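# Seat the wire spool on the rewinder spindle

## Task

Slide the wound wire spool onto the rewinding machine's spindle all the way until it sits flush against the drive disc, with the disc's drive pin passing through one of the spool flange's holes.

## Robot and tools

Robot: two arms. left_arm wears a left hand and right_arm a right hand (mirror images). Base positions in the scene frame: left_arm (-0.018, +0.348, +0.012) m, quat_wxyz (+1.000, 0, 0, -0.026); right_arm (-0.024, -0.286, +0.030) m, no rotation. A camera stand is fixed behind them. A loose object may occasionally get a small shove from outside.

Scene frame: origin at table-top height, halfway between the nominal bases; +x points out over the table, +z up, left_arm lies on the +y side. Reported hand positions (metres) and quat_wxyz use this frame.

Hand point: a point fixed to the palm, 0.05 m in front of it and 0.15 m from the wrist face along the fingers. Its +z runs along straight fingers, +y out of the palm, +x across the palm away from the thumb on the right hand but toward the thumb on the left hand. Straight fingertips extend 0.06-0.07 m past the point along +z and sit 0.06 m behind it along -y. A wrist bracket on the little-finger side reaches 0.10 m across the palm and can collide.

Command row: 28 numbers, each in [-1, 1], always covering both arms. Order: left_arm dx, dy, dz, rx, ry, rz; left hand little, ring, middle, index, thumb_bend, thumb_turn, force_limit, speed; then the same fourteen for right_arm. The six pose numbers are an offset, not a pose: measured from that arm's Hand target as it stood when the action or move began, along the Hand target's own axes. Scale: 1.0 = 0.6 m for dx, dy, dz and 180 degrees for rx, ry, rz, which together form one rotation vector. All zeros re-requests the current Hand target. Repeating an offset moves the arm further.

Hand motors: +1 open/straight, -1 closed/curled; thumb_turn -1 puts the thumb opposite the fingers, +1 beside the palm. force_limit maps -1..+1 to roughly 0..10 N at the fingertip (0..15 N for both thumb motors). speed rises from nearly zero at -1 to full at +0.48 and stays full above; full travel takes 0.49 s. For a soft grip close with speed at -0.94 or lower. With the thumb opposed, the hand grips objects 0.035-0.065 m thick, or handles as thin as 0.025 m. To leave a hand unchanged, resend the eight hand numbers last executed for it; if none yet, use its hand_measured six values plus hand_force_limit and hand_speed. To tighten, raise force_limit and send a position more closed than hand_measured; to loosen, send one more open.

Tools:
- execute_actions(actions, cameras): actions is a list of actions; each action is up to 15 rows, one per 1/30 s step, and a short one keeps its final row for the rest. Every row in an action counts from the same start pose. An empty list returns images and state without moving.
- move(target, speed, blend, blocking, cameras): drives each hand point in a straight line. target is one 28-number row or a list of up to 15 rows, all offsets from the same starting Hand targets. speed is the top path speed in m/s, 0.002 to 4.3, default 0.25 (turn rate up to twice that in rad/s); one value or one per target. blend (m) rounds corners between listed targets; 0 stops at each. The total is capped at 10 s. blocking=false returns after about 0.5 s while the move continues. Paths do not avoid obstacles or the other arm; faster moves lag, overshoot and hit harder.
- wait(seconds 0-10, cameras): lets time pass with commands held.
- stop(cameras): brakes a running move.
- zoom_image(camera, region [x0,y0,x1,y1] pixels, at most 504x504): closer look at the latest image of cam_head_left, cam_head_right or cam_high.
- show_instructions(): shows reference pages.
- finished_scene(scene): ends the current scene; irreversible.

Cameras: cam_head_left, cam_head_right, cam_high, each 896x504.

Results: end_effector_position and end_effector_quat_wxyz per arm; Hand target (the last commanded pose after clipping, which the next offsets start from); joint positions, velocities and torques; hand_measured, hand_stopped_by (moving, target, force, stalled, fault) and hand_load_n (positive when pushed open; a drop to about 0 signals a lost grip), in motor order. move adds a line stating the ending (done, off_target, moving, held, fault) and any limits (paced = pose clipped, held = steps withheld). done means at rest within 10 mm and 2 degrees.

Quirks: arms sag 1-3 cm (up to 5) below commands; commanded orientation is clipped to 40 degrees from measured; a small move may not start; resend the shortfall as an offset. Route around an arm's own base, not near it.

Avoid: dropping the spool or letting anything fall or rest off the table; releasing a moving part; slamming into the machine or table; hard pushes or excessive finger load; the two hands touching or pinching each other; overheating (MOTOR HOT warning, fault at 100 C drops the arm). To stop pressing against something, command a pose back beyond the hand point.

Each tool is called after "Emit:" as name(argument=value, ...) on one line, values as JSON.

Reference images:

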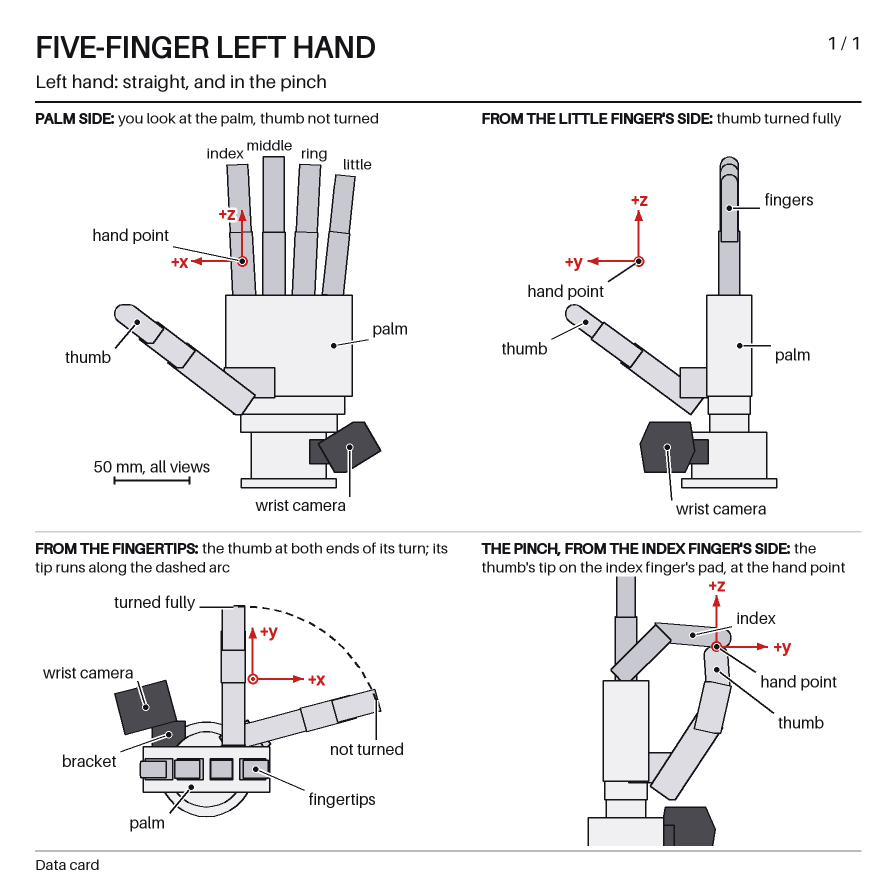

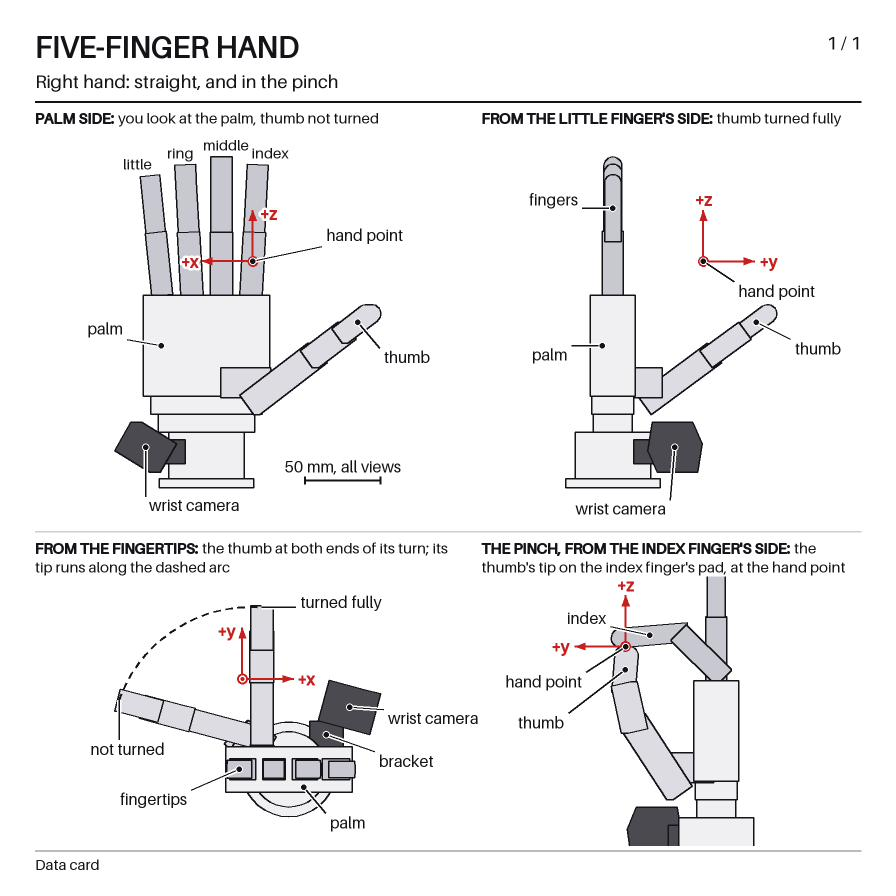

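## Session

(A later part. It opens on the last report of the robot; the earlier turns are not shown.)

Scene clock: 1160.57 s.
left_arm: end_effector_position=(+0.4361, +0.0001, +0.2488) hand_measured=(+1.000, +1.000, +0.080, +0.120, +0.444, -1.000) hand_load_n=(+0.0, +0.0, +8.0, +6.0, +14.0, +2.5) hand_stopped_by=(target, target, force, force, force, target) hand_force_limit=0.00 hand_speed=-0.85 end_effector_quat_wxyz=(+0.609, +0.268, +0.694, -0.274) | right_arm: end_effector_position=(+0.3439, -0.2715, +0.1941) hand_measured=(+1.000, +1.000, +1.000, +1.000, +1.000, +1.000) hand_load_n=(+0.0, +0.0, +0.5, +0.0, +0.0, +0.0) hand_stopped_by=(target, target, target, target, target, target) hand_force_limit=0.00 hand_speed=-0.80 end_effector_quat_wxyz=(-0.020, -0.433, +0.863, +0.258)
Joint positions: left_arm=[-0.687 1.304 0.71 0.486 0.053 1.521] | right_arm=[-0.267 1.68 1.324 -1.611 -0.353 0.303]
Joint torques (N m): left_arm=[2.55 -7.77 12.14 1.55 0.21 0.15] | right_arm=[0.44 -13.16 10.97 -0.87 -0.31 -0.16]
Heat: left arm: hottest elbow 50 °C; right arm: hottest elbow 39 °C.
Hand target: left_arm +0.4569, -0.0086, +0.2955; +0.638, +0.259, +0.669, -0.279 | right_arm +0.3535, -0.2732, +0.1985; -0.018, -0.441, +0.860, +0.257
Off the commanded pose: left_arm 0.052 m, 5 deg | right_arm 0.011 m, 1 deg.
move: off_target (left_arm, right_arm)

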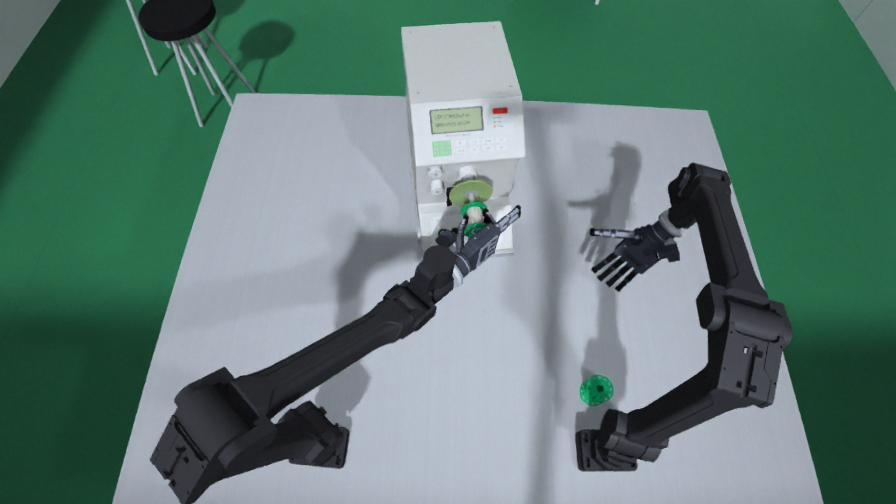

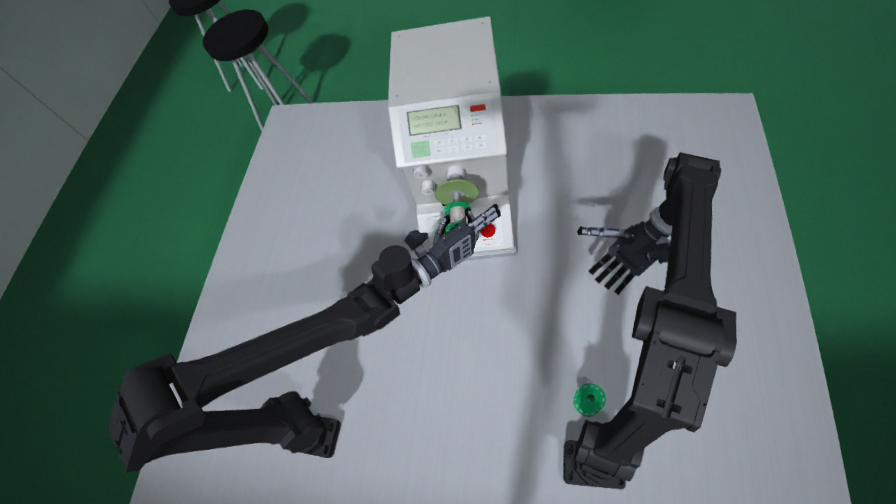

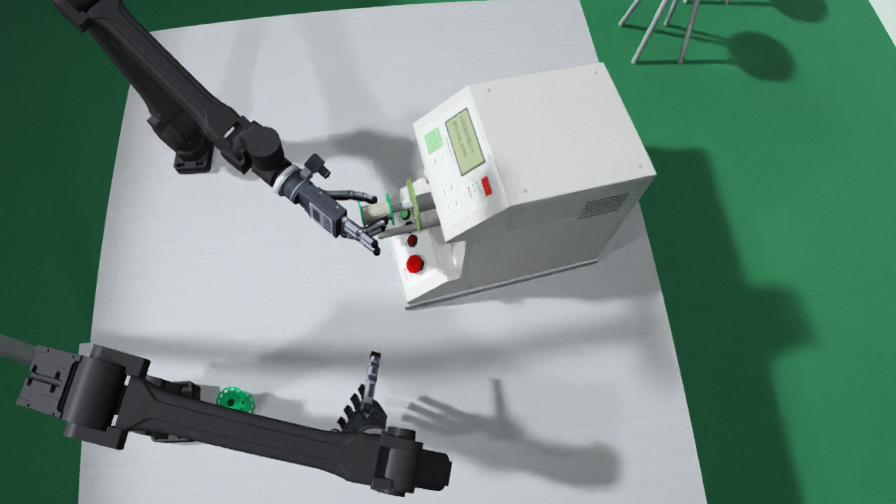

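Emit:
zoom_image(camera="cam_head_left", region=[455, 195, 495, 245])

Emit:
zoom_image(camera="cam_head_right", region=[440, 195, 480, 245])

Emit:
zoom_image(camera="cam_head_left", region=[445, 175, 495, 225])

Scaled by 10.080 from the camera's 896x504 image, which has a finer 1280x720 frame.

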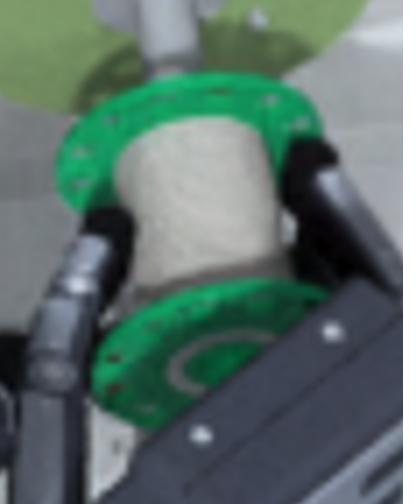

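Scaled by 10.080 from the camera's 896x504 image, which has a finer 1280x720 frame.

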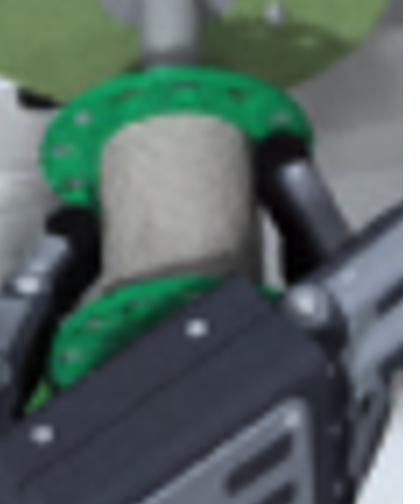

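Scaled by 10.080 from the camera's 896x504 image, which has a finer 1280x720 frame.

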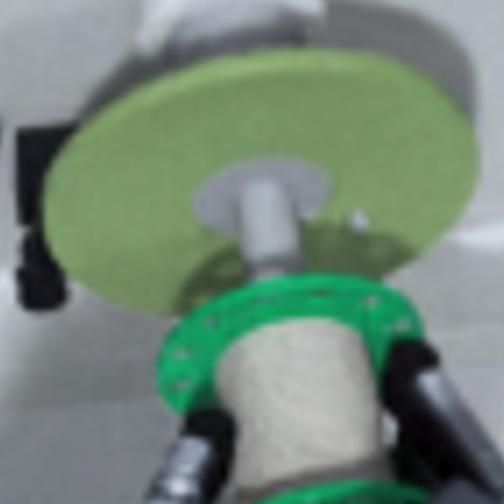

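Emit:
move(target=[0.0065,0.0007,0,-0.0008,0.0559,0.0411,1,1,-0.2,-0.2,0.4,-1,0.0,-0.85,0,0,0,0,0,0,1,1,1,1,1,1,0,-0.8], speed=0.05, cameras=["all"])

Emit:
zoom_image(camera="cam_high", region=[345, 170, 425, 250])

Emit:
zoom_image(camera="cam_head_left", region=[455, 195, 495, 245])

Emit:
zoom_image(camera="cam_head_right", region=[440, 195, 480, 245])

Scene clock: 1241.83 s.
left_arm: end_effector_position=(+0.4438, +0.0022, +0.2481) hand_measured=(+1.000, +1.000, +0.080, +0.120, +0.444, -1.000) hand_load_n=(+0.0, +0.0, +7.5, +5.5, +13.5, +1.5) hand_stopped_by=(target, target, force, force, force, target) hand_force_limit=0.00 hand_speed=-0.85 end_effector_quat_wxyz=(+0.568, +0.326, +0.726, -0.211) | right_arm: end_effector_position=(+0.3439, -0.2715, +0.1941) hand_measured=(+1.000, +1.000, +1.000, +1.000, +1.000, +1.000) hand_load_n=(+0.0, +0.0, +0.0, +0.0, +0.0, +0.0) hand_stopped_by=(target, target, target, target, target, target) hand_force_limit=0.00 hand_speed=-0.80 end_effector_quat_wxyz=(-0.020, -0.433, +0.863, +0.258)
Joint positions: left_arm=[-0.687 1.293 0.804 0.219 0.038 1.648] | right_arm=[-0.267 1.68 1.324 -1.611 -0.353 0.303]
Joint torques (N m): left_arm=[1.38 -8.53 11.92 1.24 -0.02 0.22] | right_arm=[0.56 -13.33 10.97 -0.91 -0.29 -0.19]
Heat: left arm: hottest elbow 51 °C; right arm: hottest elbow 39 °C.
Hand target: left_arm +0.4570, -0.0083, +0.2916; +0.594, +0.324, +0.704, -0.213 | right_arm +0.3535, -0.2732, +0.1985; -0.018, -0.441, +0.860, +0.257
Off the commanded pose: left_arm 0.047 m, 4 deg | right_arm 0.011 m, 1 deg.
move: off_target (left_arm, right_arm)

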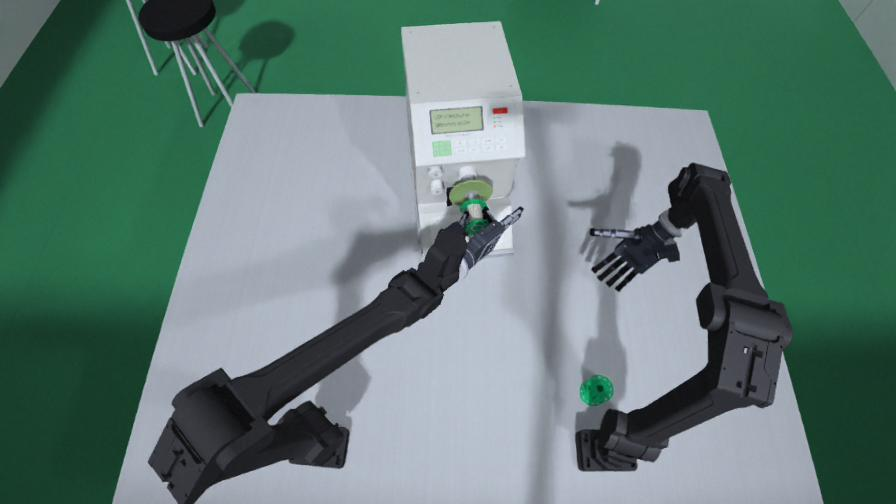

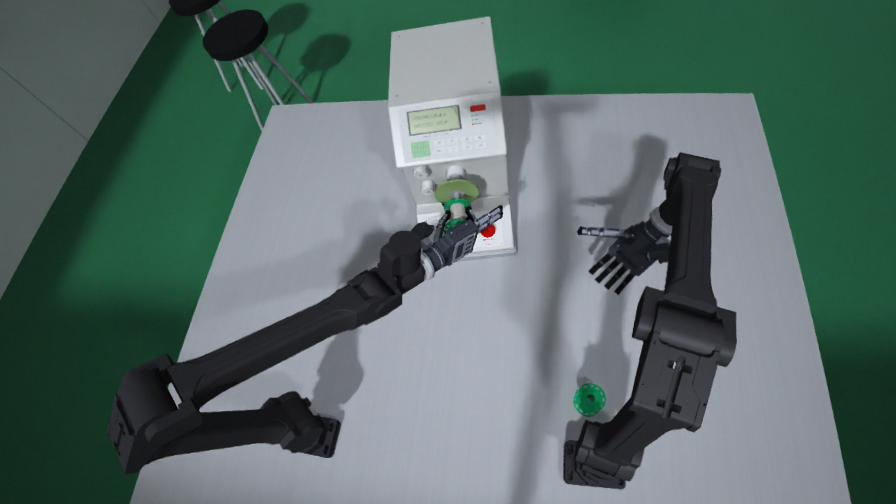

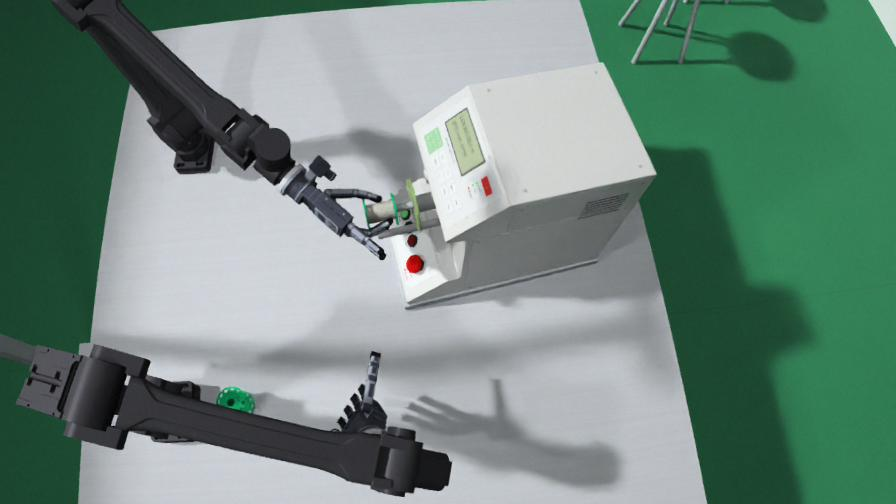

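Scaled by 6.300 from the camera's 896x504 image, which has a finer 1280x720 frame.

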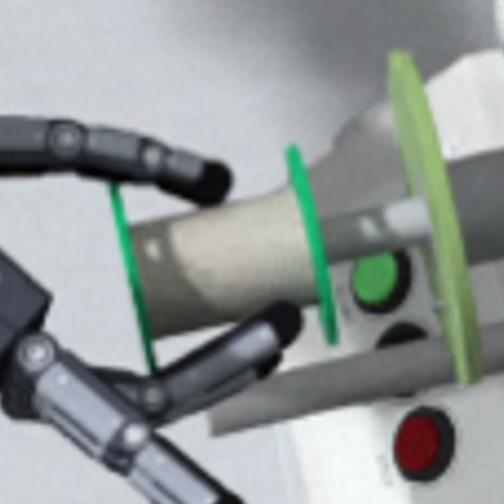

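Scaled by 10.080 from the camera's 896x504 image, which has a finer 1280x720 frame.

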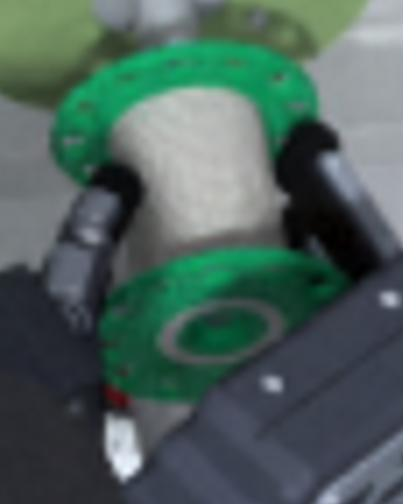

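Scaled by 10.080 from the camera's 896x504 image, which has a finer 1280x720 frame.

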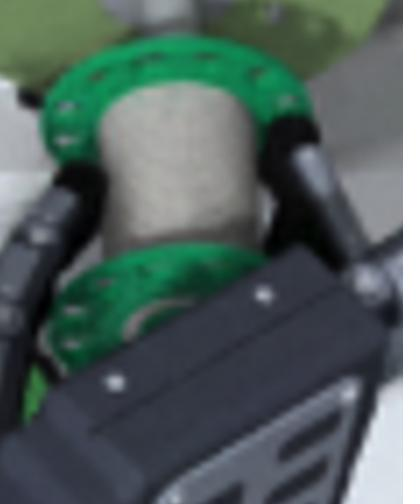

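Emit:
move(target=[-0.0053,0.0338,0.0238,0,0,0,1,1,-0.2,-0.2,0.4,-1,0.0,-0.85,0,0,0,0,0,0,1,1,1,1,1,1,0,-0.8], speed=0.04, cameras=["all"])

Emit:
zoom_image(camera="cam_high", region=[365, 170, 425, 230])

Emit:
zoom_image(camera="cam_head_left", region=[445, 175, 495, 225])

Emit:
zoom_image(camera="cam_head_right", region=[430, 175, 480, 225])

Scene clock: 1272.97 s.
left_arm: end_effector_position=(+0.4576, +0.0046, +0.2488) hand_measured=(+1.000, +1.000, +0.080, +0.120, +0.444, -1.000) hand_load_n=(+0.0, +0.0, +4.5, +5.5, +15.5, +2.5) hand_stopped_by=(target, target, force, force, force, target) hand_force_limit=0.00 hand_speed=-0.85 end_effector_quat_wxyz=(+0.564, +0.328, +0.727, -0.213) | right_arm: end_effector_position=(+0.3439, -0.2715, +0.1941) hand_measured=(+1.000, +1.000, +1.000, +1.000, +1.000, +1.000) hand_load_n=(+0.0, +0.0, +0.0, +0.0, +0.0, +0.0) hand_stopped_by=(target, target, target, target, target, target) hand_force_limit=0.00 hand_speed=-0.80 end_effector_quat_wxyz=(-0.020, -0.433, +0.863, +0.258)
Joint positions: left_arm=[-0.657 1.315 0.83 0.208 0.073 1.654] | right_arm=[-0.267 1.68 1.324 -1.611 -0.353 0.303]
Joint torques (N m): left_arm=[2.78 -7.65 12.83 1.46 0.38 0.27] | right_arm=[0.5 -13.1 11.02 -0.85 -0.28 -0.16]
Heat: left arm: hottest elbow 53 °C; right arm: hottest elbow 39 °C.
Hand target: left_arm +0.4815, -0.0048, +0.2934; +0.594, +0.324, +0.704, -0.213 | right_arm +0.3535, -0.2732, +0.1985; -0.018, -0.441, +0.860, +0.257
Off the commanded pose: left_arm 0.052 m, 4 deg | right_arm 0.011 m, 1 deg.
move: off_target (left_arm, right_arm)

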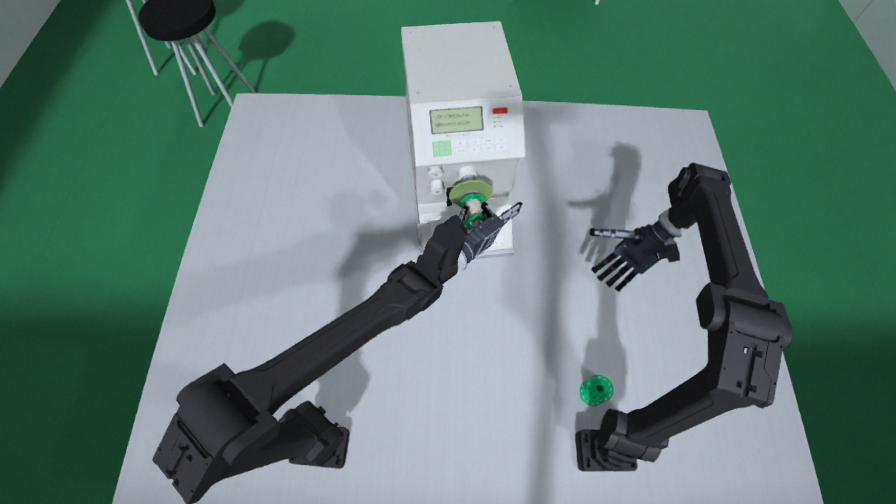

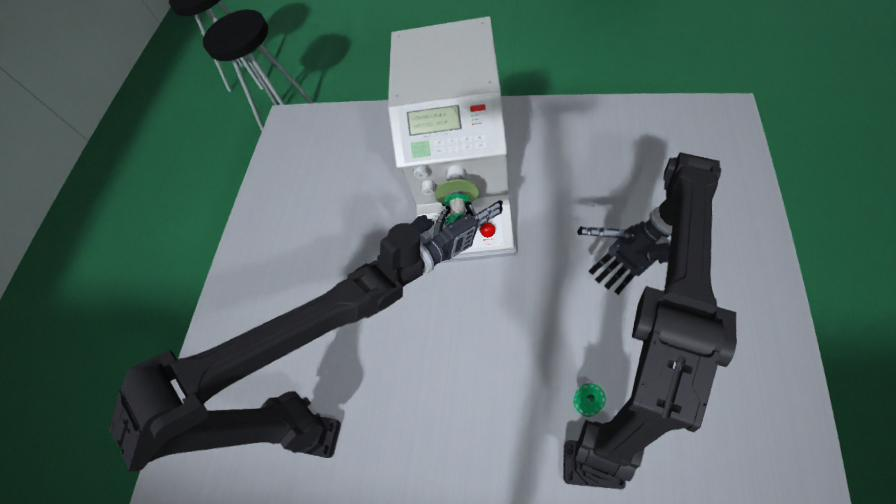

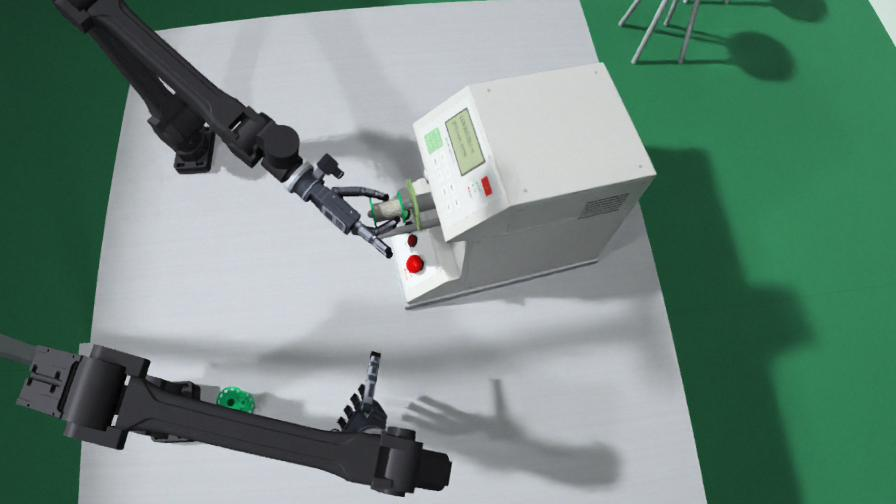

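Scaled by 8.400 from the camera's 896x504 image, which has a finer 1280x720 frame.

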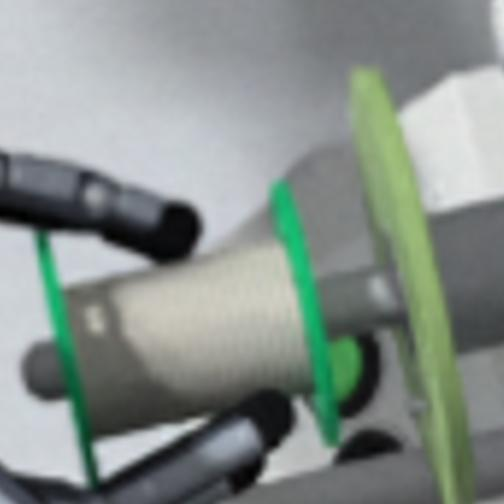

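Scaled by 10.080 from the camera's 896x504 image, which has a finer 1280x720 frame.

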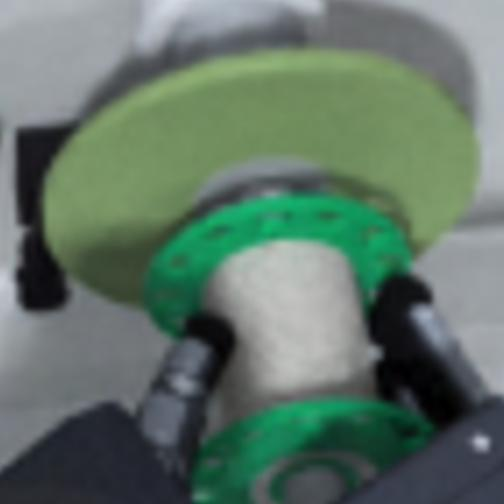

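Scaled by 10.080 from the camera's 896x504 image, which has a finer 1280x720 frame.

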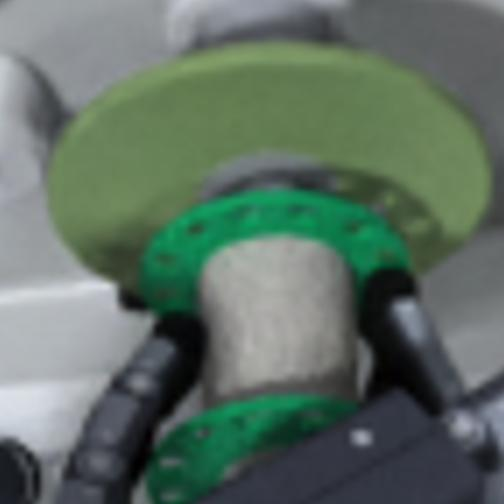

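Emit:
move(target=[0.0032,0.0263,0.0205,-0.0014,-0.0037,0.005,1,1,-0.2,-0.2,0.4,-1,0.0,-0.85,0,0,0,0,0,0,1,1,1,1,1,1,0,-0.8], speed=0.04, cameras=["all"])

Emit:
zoom_image(camera="cam_high", region=[365, 170, 425, 230])

Emit:
zoom_image(camera="cam_head_left", region=[445, 175, 495, 225])

Emit:
zoom_image(camera="cam_head_right", region=[430, 175, 480, 225])

Scene clock: 1289.77 s.
left_arm: end_effector_position=(+0.4773, +0.0071, +0.2482) hand_measured=(+1.000, +1.000, +0.080, +0.120, +0.444, -1.000) hand_load_n=(+0.0, +0.0, +4.5, +5.5, +15.5, +2.5) hand_stopped_by=(target, target, force, force, force, target) hand_force_limit=0.00 hand_speed=-0.85 end_effector_quat_wxyz=(+0.566, +0.332, +0.726, -0.208) | right_arm: end_effector_position=(+0.3439, -0.2715, +0.1941) hand_measured=(+1.000, +1.000, +1.000, +1.000, +1.000, +1.000) hand_load_n=(+0.0, +0.0, +0.0, +0.0, +0.0, +0.0) hand_stopped_by=(target, target, target, target, target, target) hand_force_limit=0.00 hand_speed=-0.80 end_effector_quat_wxyz=(-0.020, -0.433, +0.863, +0.258)
Joint positions: left_arm=[-0.623 1.353 0.863 0.211 0.103 1.677] | right_arm=[-0.267 1.68 1.324 -1.611 -0.353 0.303]
Joint torques (N m): left_arm=[2.67 -7.88 11.88 2.52 0.32 0.26] | right_arm=[0.38 -13.1 10.96 -0.85 -0.29 -0.18]
Heat: left arm: hottest elbow 58 °C; right arm: hottest elbow 39 °C.
Hand target: left_arm +0.5012, -0.0017, +0.2905; +0.601, +0.327, +0.699, -0.209 | right_arm +0.3535, -0.2732, +0.1985; -0.018, -0.441, +0.860, +0.257
Off the commanded pose: left_arm 0.049 m, 5 deg | right_arm 0.011 m, 1 deg.
move: off_target (left_arm, right_arm)

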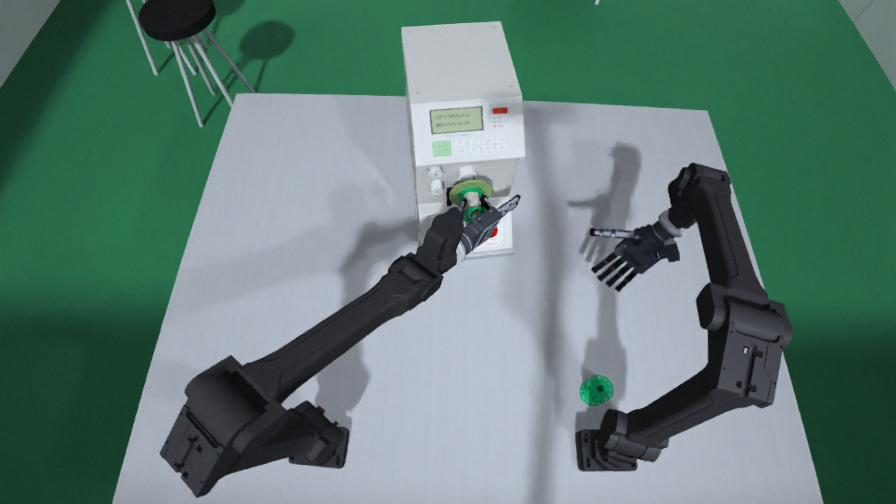

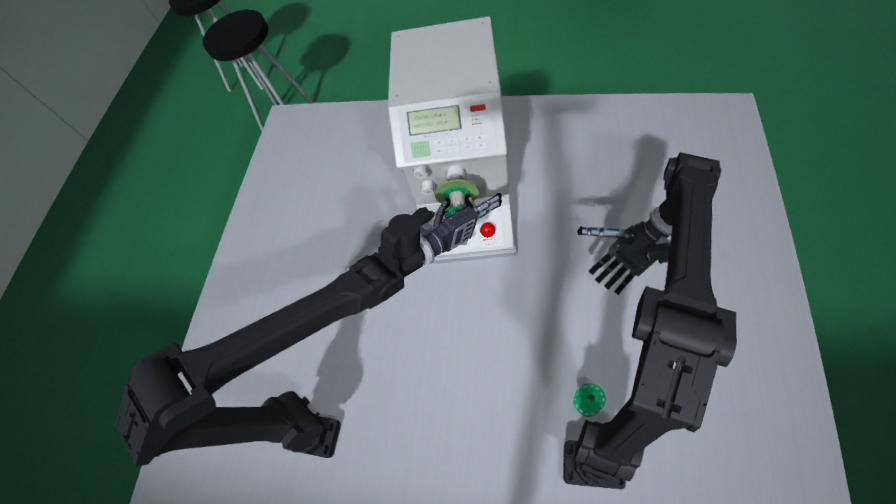

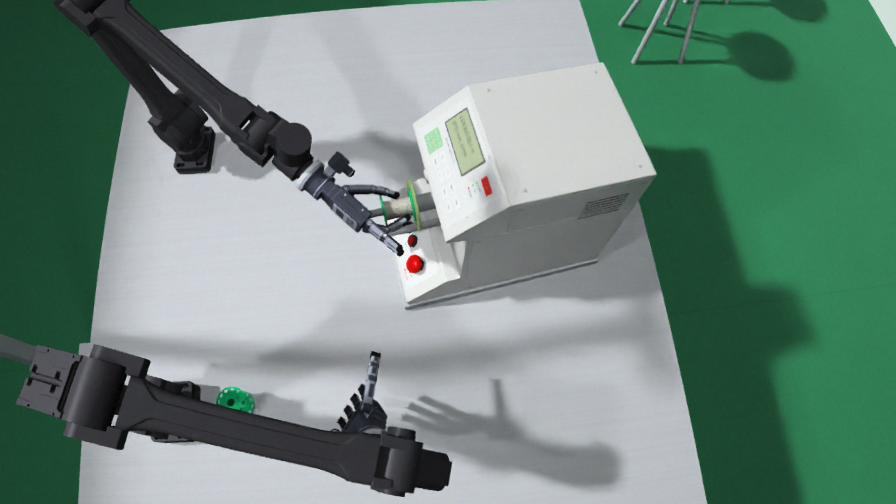

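Scaled by 8.400 from the camera's 896x504 image, which has a finer 1280x720 frame.

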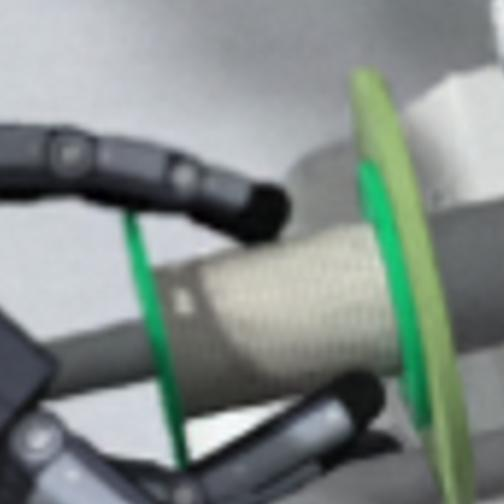

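Scaled by 10.080 from the camera's 896x504 image, which has a finer 1280x720 frame.

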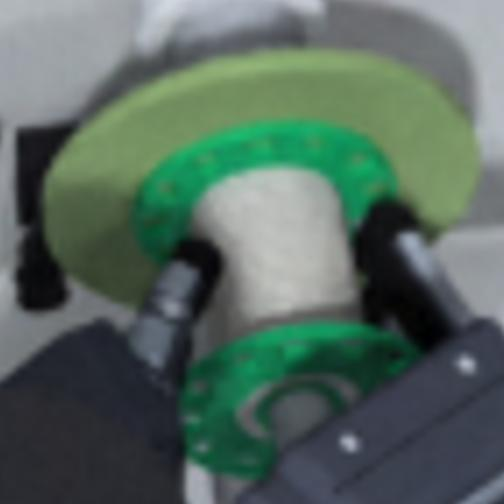

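Scaled by 10.080 from the camera's 896x504 image, which has a finer 1280x720 frame.

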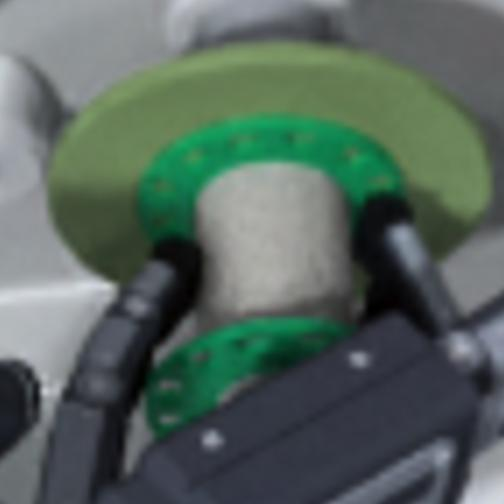

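Emit:
zoom_image(camera="cam_high", region=[395, 175, 425, 230])

Emit:
zoom_image(camera="cam_head_right", region=[440, 180, 475, 210])

Scaled by 9.164 from the camera's 896x504 image, which has a finer 1280x720 frame.

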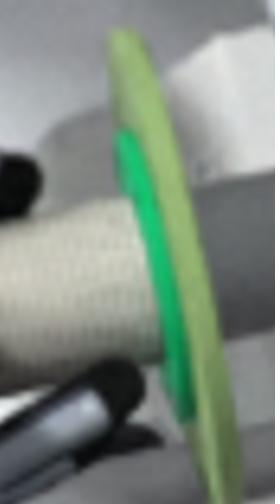

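Scaled by 14.400 from the camera's 896x504 image, which has a finer 1280x720 frame.

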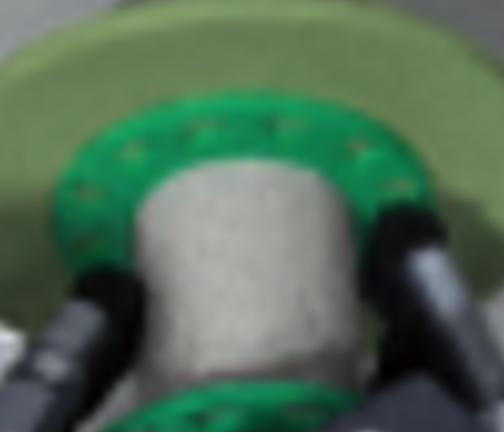

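Emit:
move(target=[-0.0004,0.0107,0.0079,0,0,0,1,1,-0.2,-0.2,0.4,-1,0.0,-0.85,0,0,0,0,0,0,1,1,1,1,1,1,0,-0.8], speed=0.04, cameras=["all"])

Emit:
zoom_image(camera="cam_high", region=[365, 170, 425, 230])

Emit:
zoom_image(camera="cam_head_left", region=[445, 175, 495, 225])

Scene clock: 1314.20 s.
left_arm: end_effector_position=(+0.4780, +0.0077, +0.2481) hand_measured=(+1.000, +1.000, +0.080, +0.120, +0.444, -1.000) hand_load_n=(+0.0, +0.0, +3.0, +5.5, +16.0, +1.5) hand_stopped_by=(target, target, force, force, force, target) hand_force_limit=0.00 hand_speed=-0.85 end_effector_quat_wxyz=(+0.565, +0.333, +0.725, -0.210) | right_arm: end_effector_position=(+0.3439, -0.2715, +0.1941) hand_measured=(+1.000, +1.000, +1.000, +1.000, +1.000, +1.000) hand_load_n=(+0.0, +0.0, +0.0, +0.0, +0.0, +0.0) hand_stopped_by=(target, target, target, target, target, target) hand_force_limit=0.00 hand_speed=-0.80 end_effector_quat_wxyz=(-0.020, -0.433, +0.863, +0.258)
Joint positions: left_arm=[-0.619 1.353 0.863 0.211 0.112 1.677] | right_arm=[-0.267 1.68 1.324 -1.611 -0.353 0.303]
Joint torques (N m): left_arm=[3.43 -7.06 12.75 2.54 0.45 0.29] | right_arm=[0.56 -13.33 10.96 -0.92 -0.29 -0.18]
Heat: left arm: hottest elbow 56 °C; right arm: hottest elbow 39 °C.
Hand target: left_arm +0.5091, -0.0005, +0.2905; +0.601, +0.327, +0.699, -0.209 | right_arm +0.3535, -0.2732, +0.1985; -0.018, -0.441, +0.860, +0.257
Off the commanded pose: left_arm 0.053 m, 5 deg | right_arm 0.011 m, 1 deg.
move: off_target (left_arm, right_arm)

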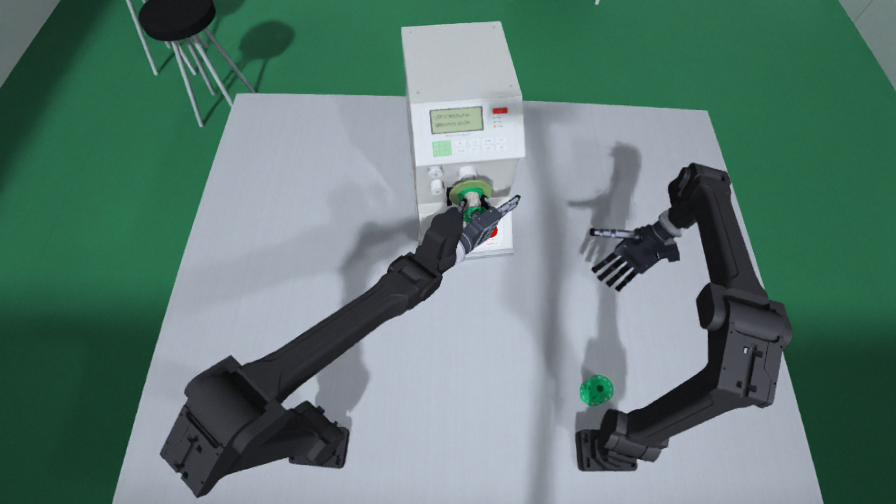

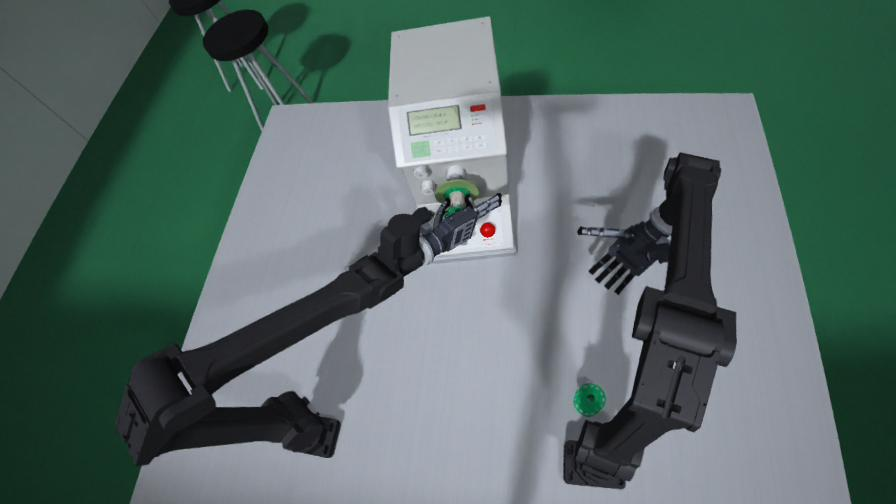

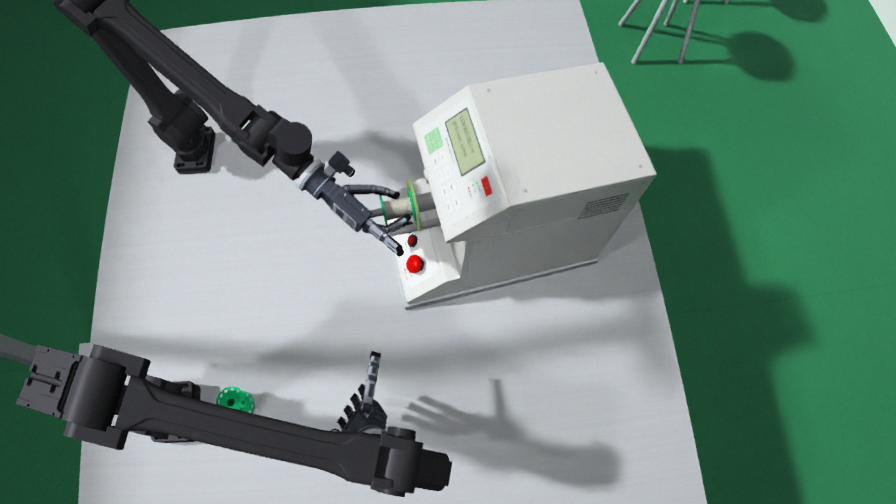

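Scaled by 8.400 from the camera's 896x504 image, which has a finer 1280x720 frame.

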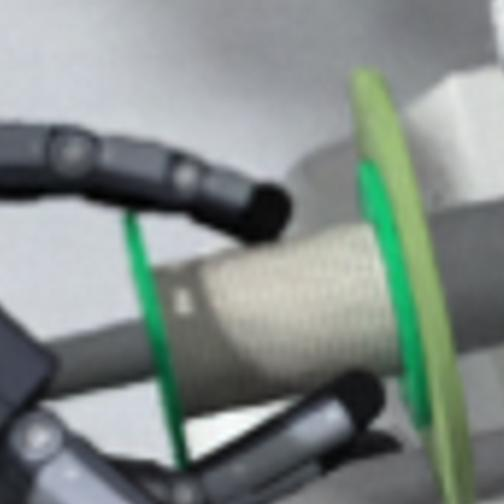

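Scaled by 10.080 from the camera's 896x504 image, which has a finer 1280x720 frame.

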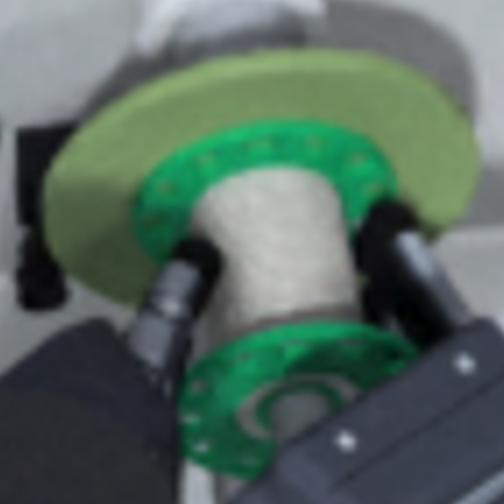

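Emit:
move(target=[[-0.0,-0.006,-0.0045,0,0,0,1,1,0.5,0.5,0.4,-1,0.0,-0.7,0,0,0,0,0,0,1,1,1,1,1,1,0,-0.8]], speed=0.04, cameras=["all"])

Emit:
zoom_image(camera="cam_high", region=[365, 170, 425, 230])

Emit:
zoom_image(camera="cam_head_left", region=[445, 175, 495, 225])

Scene clock: 1350.80 s.
left_arm: end_effector_position=(+0.4824, +0.0087, +0.2513) hand_measured=(+1.000, +1.000, +0.500, +0.500, +0.442, -1.000) hand_load_n=(+0.0, +0.0, +0.0, +0.0, +2.0, +0.5) hand_stopped_by=(target, target, target, target, force, target) hand_force_limit=0.00 hand_speed=-0.70 end_effector_quat_wxyz=(+0.568, +0.332, +0.724, -0.209) | right_arm: end_effector_position=(+0.3439, -0.2715, +0.1941) hand_measured=(+1.000, +1.000, +1.000, +1.000, +1.000, +1.000) hand_load_n=(+0.0, +0.0, +0.0, +0.0, +0.0, +0.0) hand_stopped_by=(target, target, target, target, target, target) hand_force_limit=0.00 hand_speed=-0.80 end_effector_quat_wxyz=(-0.020, -0.433, +0.863, +0.258)
Joint positions: left_arm=[-0.612 1.357 0.871 0.212 0.115 1.68] | right_arm=[-0.267 1.68 1.324 -1.611 -0.353 0.303]
Joint torques (N m): left_arm=[2.26 -7.71 11.89 2.48 0.09 0.23] | right_arm=[0.5 -13.22 10.99 -0.83 -0.27 -0.18]
Heat: left arm: hottest elbow 56 °C; right arm: hottest elbow 39 °C.
Hand target: left_arm +0.5046, -0.0012, +0.2907; +0.601, +0.327, +0.699, -0.209 | right_arm +0.3535, -0.2732, +0.1985; -0.018, -0.441, +0.860, +0.257
Off the commanded pose: left_arm 0.046 m, 5 deg | right_arm 0.011 m, 1 deg.
move: off_target (left_arm, right_arm)

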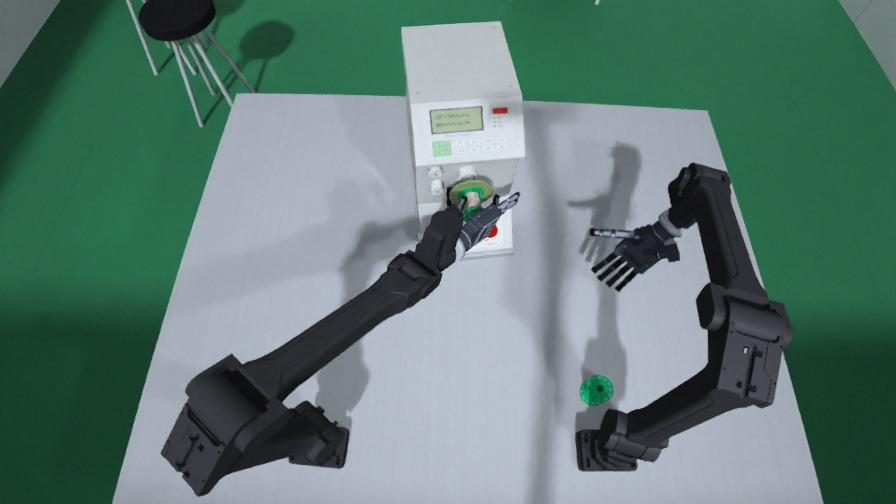

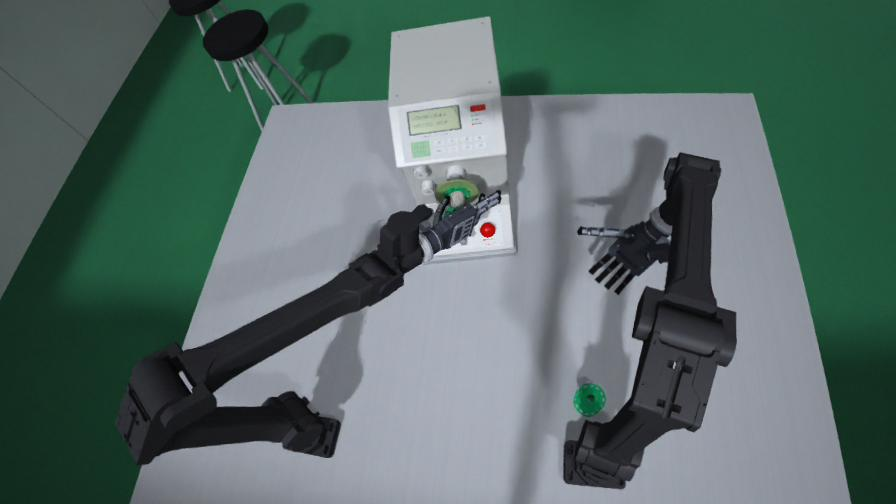

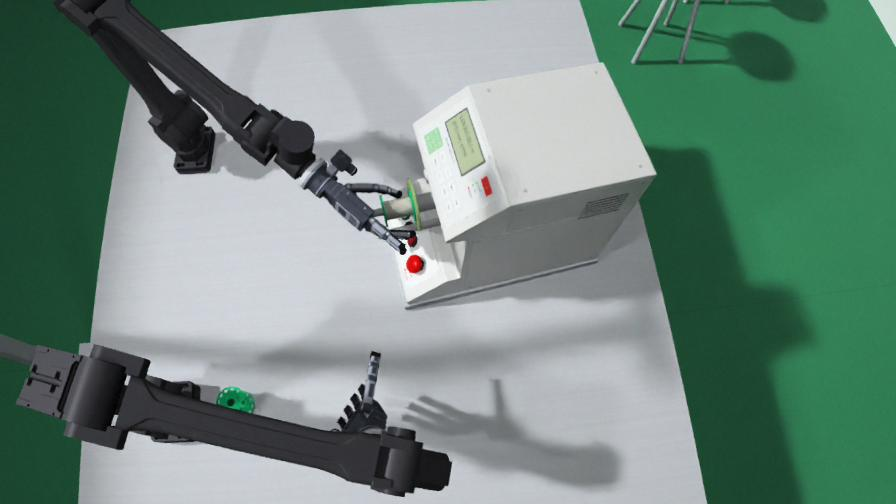

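Scaled by 8.400 from the camera's 896x504 image, which has a finer 1280x720 frame.

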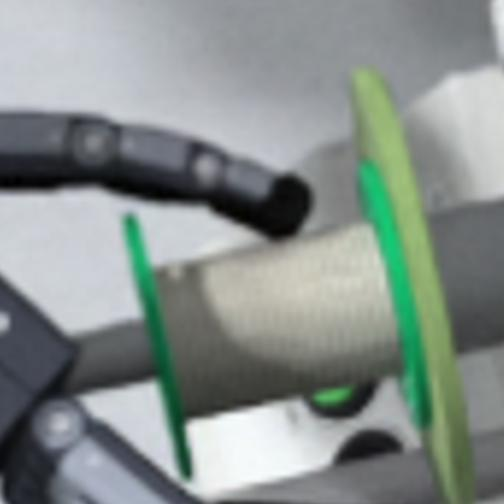

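Scaled by 10.080 from the camera's 896x504 image, which has a finer 1280x720 frame.

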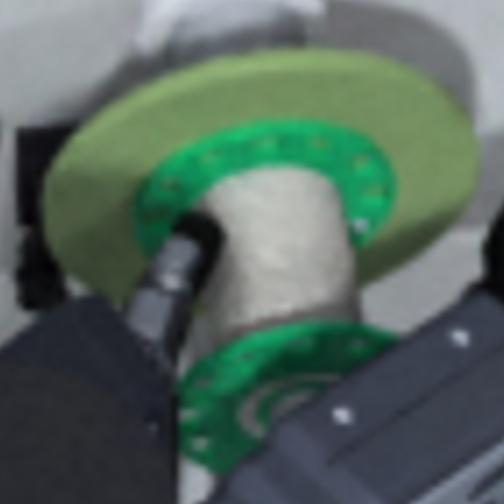

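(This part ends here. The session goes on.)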